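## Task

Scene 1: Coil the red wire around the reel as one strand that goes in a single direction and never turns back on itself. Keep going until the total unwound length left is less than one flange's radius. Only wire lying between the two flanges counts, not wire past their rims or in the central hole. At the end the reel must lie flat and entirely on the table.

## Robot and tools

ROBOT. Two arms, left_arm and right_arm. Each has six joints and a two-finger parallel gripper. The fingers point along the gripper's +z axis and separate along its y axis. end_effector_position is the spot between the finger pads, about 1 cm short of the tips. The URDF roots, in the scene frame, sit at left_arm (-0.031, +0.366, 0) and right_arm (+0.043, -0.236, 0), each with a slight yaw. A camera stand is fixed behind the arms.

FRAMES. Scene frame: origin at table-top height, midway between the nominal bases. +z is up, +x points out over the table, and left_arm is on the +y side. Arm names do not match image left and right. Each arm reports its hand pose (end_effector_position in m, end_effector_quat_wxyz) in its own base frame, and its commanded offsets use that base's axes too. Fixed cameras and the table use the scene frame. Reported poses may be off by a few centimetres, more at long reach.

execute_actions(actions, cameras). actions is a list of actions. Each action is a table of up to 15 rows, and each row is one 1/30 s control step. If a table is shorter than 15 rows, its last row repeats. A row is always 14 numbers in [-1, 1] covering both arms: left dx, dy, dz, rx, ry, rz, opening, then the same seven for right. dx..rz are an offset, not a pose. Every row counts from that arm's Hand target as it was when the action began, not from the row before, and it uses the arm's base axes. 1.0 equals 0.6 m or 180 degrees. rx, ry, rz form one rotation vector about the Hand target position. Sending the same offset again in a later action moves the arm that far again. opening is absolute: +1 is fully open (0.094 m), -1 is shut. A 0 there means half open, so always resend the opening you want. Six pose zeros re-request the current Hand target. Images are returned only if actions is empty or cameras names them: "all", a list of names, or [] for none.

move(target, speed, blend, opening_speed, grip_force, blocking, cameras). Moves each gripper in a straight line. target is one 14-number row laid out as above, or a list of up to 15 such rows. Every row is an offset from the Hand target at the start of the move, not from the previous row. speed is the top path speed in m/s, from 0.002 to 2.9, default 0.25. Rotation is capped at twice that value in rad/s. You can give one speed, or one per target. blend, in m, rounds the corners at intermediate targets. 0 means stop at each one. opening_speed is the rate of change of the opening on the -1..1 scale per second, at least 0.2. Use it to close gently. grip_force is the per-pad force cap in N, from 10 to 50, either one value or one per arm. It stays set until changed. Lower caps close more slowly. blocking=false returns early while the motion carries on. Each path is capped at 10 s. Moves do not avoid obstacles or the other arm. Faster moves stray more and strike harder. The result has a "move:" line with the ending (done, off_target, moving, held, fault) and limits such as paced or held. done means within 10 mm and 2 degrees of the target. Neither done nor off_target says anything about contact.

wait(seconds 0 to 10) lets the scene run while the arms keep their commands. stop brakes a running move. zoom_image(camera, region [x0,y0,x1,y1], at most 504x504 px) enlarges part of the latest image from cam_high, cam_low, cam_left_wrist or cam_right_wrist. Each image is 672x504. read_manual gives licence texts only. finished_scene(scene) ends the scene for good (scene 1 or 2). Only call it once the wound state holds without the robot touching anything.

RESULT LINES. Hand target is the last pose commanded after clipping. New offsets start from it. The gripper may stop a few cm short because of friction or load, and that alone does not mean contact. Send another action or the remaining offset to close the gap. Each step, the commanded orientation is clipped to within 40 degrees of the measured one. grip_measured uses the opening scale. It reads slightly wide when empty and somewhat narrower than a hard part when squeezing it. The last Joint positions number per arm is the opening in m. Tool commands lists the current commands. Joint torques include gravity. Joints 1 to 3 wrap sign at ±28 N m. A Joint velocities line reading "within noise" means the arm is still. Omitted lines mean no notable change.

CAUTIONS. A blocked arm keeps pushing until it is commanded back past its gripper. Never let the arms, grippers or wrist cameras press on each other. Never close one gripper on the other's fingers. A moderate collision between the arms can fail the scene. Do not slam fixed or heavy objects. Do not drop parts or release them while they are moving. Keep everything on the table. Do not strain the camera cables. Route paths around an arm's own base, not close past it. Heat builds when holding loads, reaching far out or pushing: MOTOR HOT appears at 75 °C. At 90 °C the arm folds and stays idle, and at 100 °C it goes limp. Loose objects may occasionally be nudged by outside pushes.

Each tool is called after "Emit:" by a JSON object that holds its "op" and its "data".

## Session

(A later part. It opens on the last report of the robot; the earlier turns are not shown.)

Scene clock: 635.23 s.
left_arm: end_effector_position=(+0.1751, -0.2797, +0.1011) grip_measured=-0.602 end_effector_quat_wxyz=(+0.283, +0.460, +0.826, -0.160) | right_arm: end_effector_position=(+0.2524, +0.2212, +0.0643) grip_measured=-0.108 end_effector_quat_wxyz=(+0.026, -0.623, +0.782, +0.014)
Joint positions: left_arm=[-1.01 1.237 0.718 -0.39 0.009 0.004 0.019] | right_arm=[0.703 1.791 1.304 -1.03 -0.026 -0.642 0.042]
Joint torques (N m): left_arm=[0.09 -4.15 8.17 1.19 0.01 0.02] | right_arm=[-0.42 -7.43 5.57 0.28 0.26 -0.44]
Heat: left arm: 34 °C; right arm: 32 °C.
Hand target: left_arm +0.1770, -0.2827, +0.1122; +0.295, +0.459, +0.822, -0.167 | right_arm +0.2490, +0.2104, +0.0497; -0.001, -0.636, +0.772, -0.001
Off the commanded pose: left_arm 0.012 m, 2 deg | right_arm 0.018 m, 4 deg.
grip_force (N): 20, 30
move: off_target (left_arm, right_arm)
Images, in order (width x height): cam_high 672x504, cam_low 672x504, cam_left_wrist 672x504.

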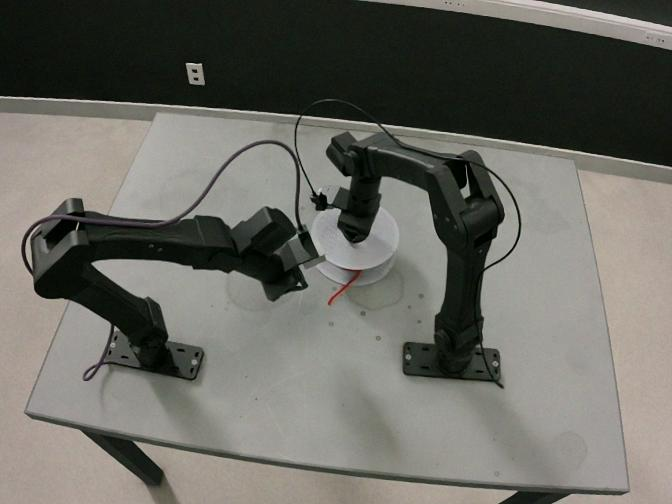

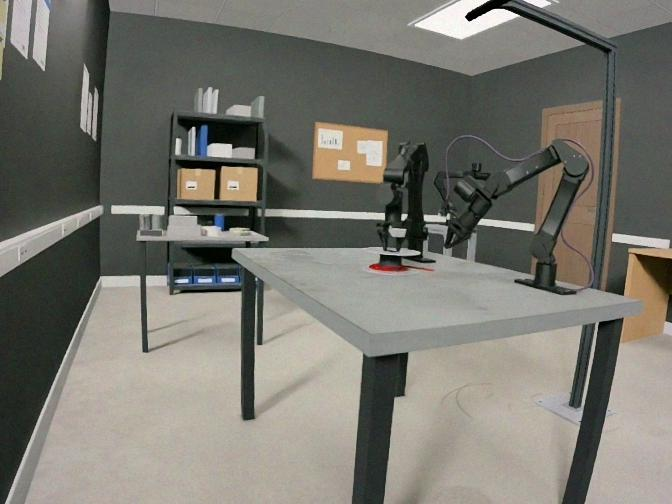

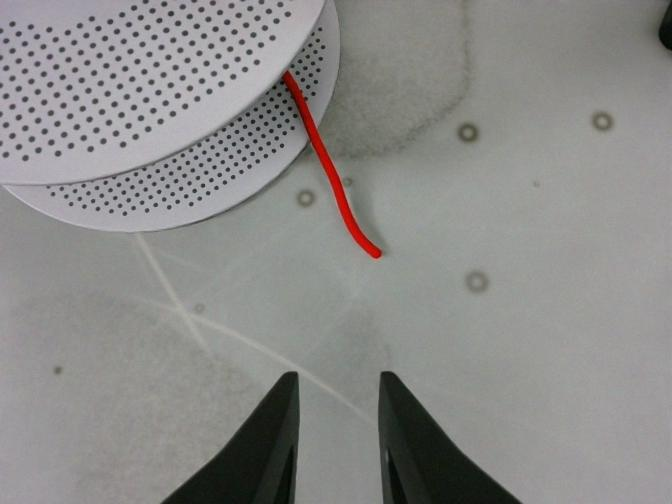

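Emit:
{"op": "move", "data": {"target": [[0,0,0,0,0,0,-0.6,0,0,0.01,0,0,0,-0.65],[-0.02,0.1,0.05,0,0,0,-0.6,0.004,0.012,0.15,0,0,0,-0.65],[-0.02,0.2,0.1,0,0,0,-0.6,0.0,-0.05,0.3,0,0,-0.3,-0.65]], "speed": [0.1,0.1,0.25], "cameras": ["all"]}}

Emit:
{"op": "zoom_image", "data": {"camera": "cam_high", "region": [240, 150, 420, 313]}}

Emit:
{"op": "zoom_image", "data": {"camera": "cam_low", "region": [340, 230, 440, 305]}}

Scene clock: 642.73 s.
left_arm: end_effector_position=(+0.1632, -0.1611, +0.1585) grip_measured=-0.602 end_effector_quat_wxyz=(+0.278, +0.457, +0.829, -0.162) | right_arm: end_effector_position=(+0.2488, +0.1845, +0.2174) grip_measured=-0.648 end_effector_quat_wxyz=(+0.047, -0.224, +0.973, +0.024)
Joint positions: left_arm=[-0.566 0.814 0.769 -0.923 0.277 0.355 0.019] | right_arm=[0.63 1.67 1.775 -1.57 -0.008 0.178 0.017]
Joint torques (N m): left_arm=[0.69 -0.85 9.54 1.05 0.31 0.09] | right_arm=[-0.61 -10.19 8.88 0.3 0.04 0.11]
Motor temperatures (°C): left_arm=[27 31 34 27 23 24 25] | right_arm=[23 32 27 27 22 24 23]
Heat: left arm: 34 °C; right arm: 32 °C.
Hand target: left_arm +0.1650, -0.1627, +0.1722; +0.295, +0.459, +0.822, -0.167 | right_arm +0.2490, +0.1804, +0.2298; -0.001, -0.217, +0.976, +0.000
Off the commanded pose: left_arm 0.014 m, 2 deg | right_arm 0.013 m, 6 deg.
joint sent to its limit (right arm) — joint 4 (wrist pitch), lower limit. The joint targets are off in orientation, not in position.
grip_force (N): 20, 30
move: off_target (left_arm, right_arm)

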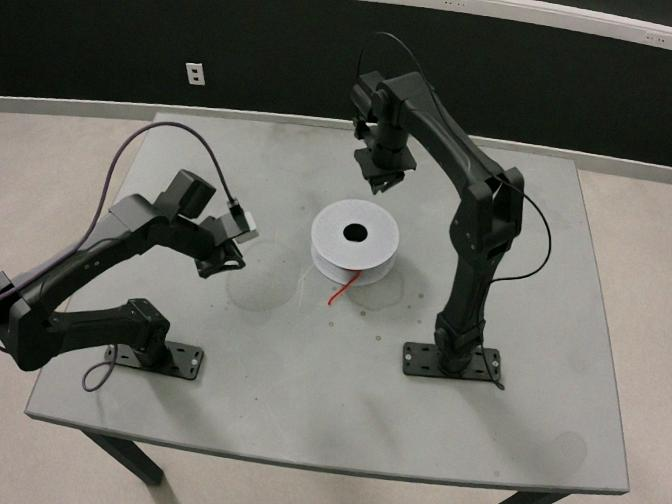

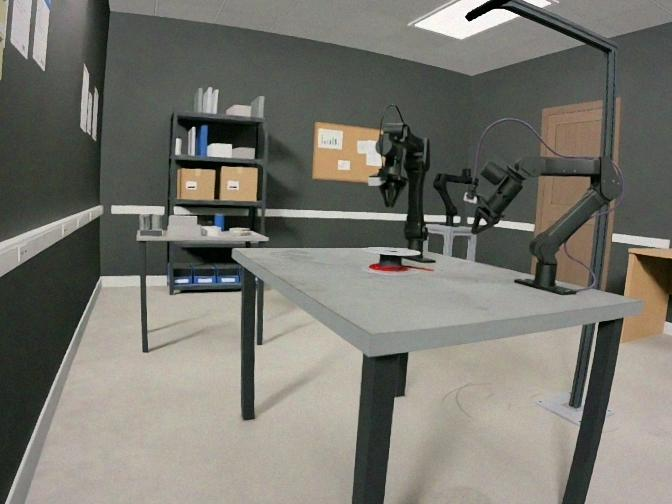

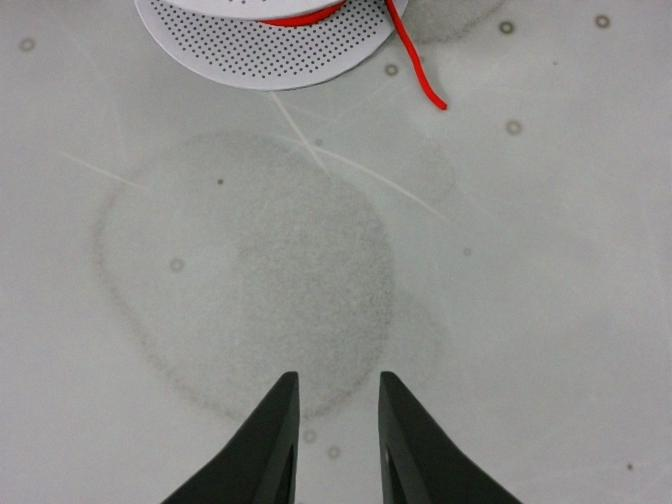

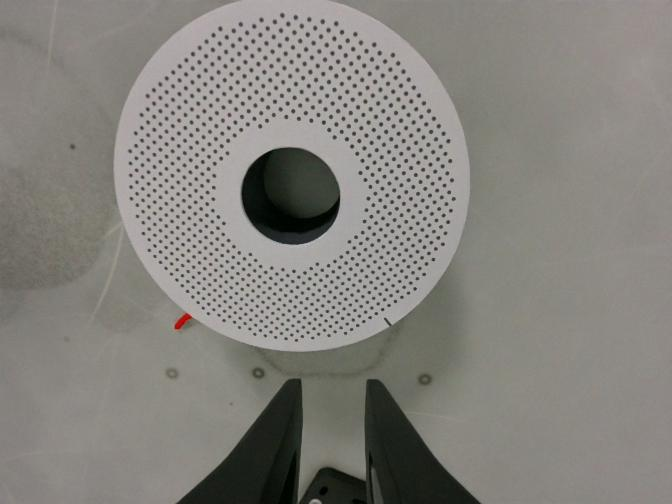

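Scaled by 2.800 from the camera's 672x504 image, which has a finer 960x720 frame.

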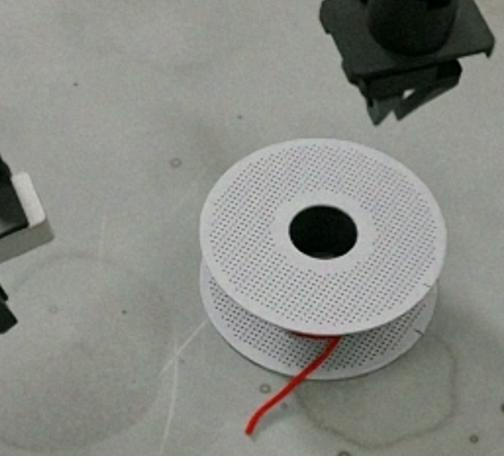

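Scaled by 5.040 from the camera's 672x504 image, which has a finer 960x720 frame.

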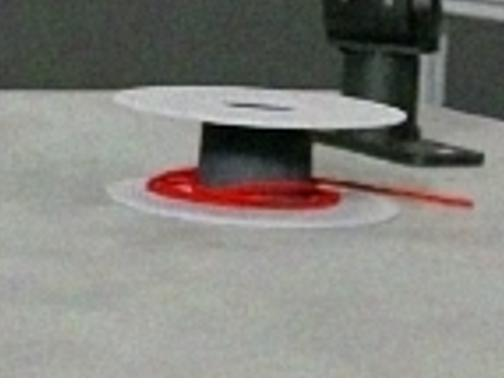

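Emit:
{"op": "finished_scene", "data": {"scene": 1}}

The scene is finished: the task was done.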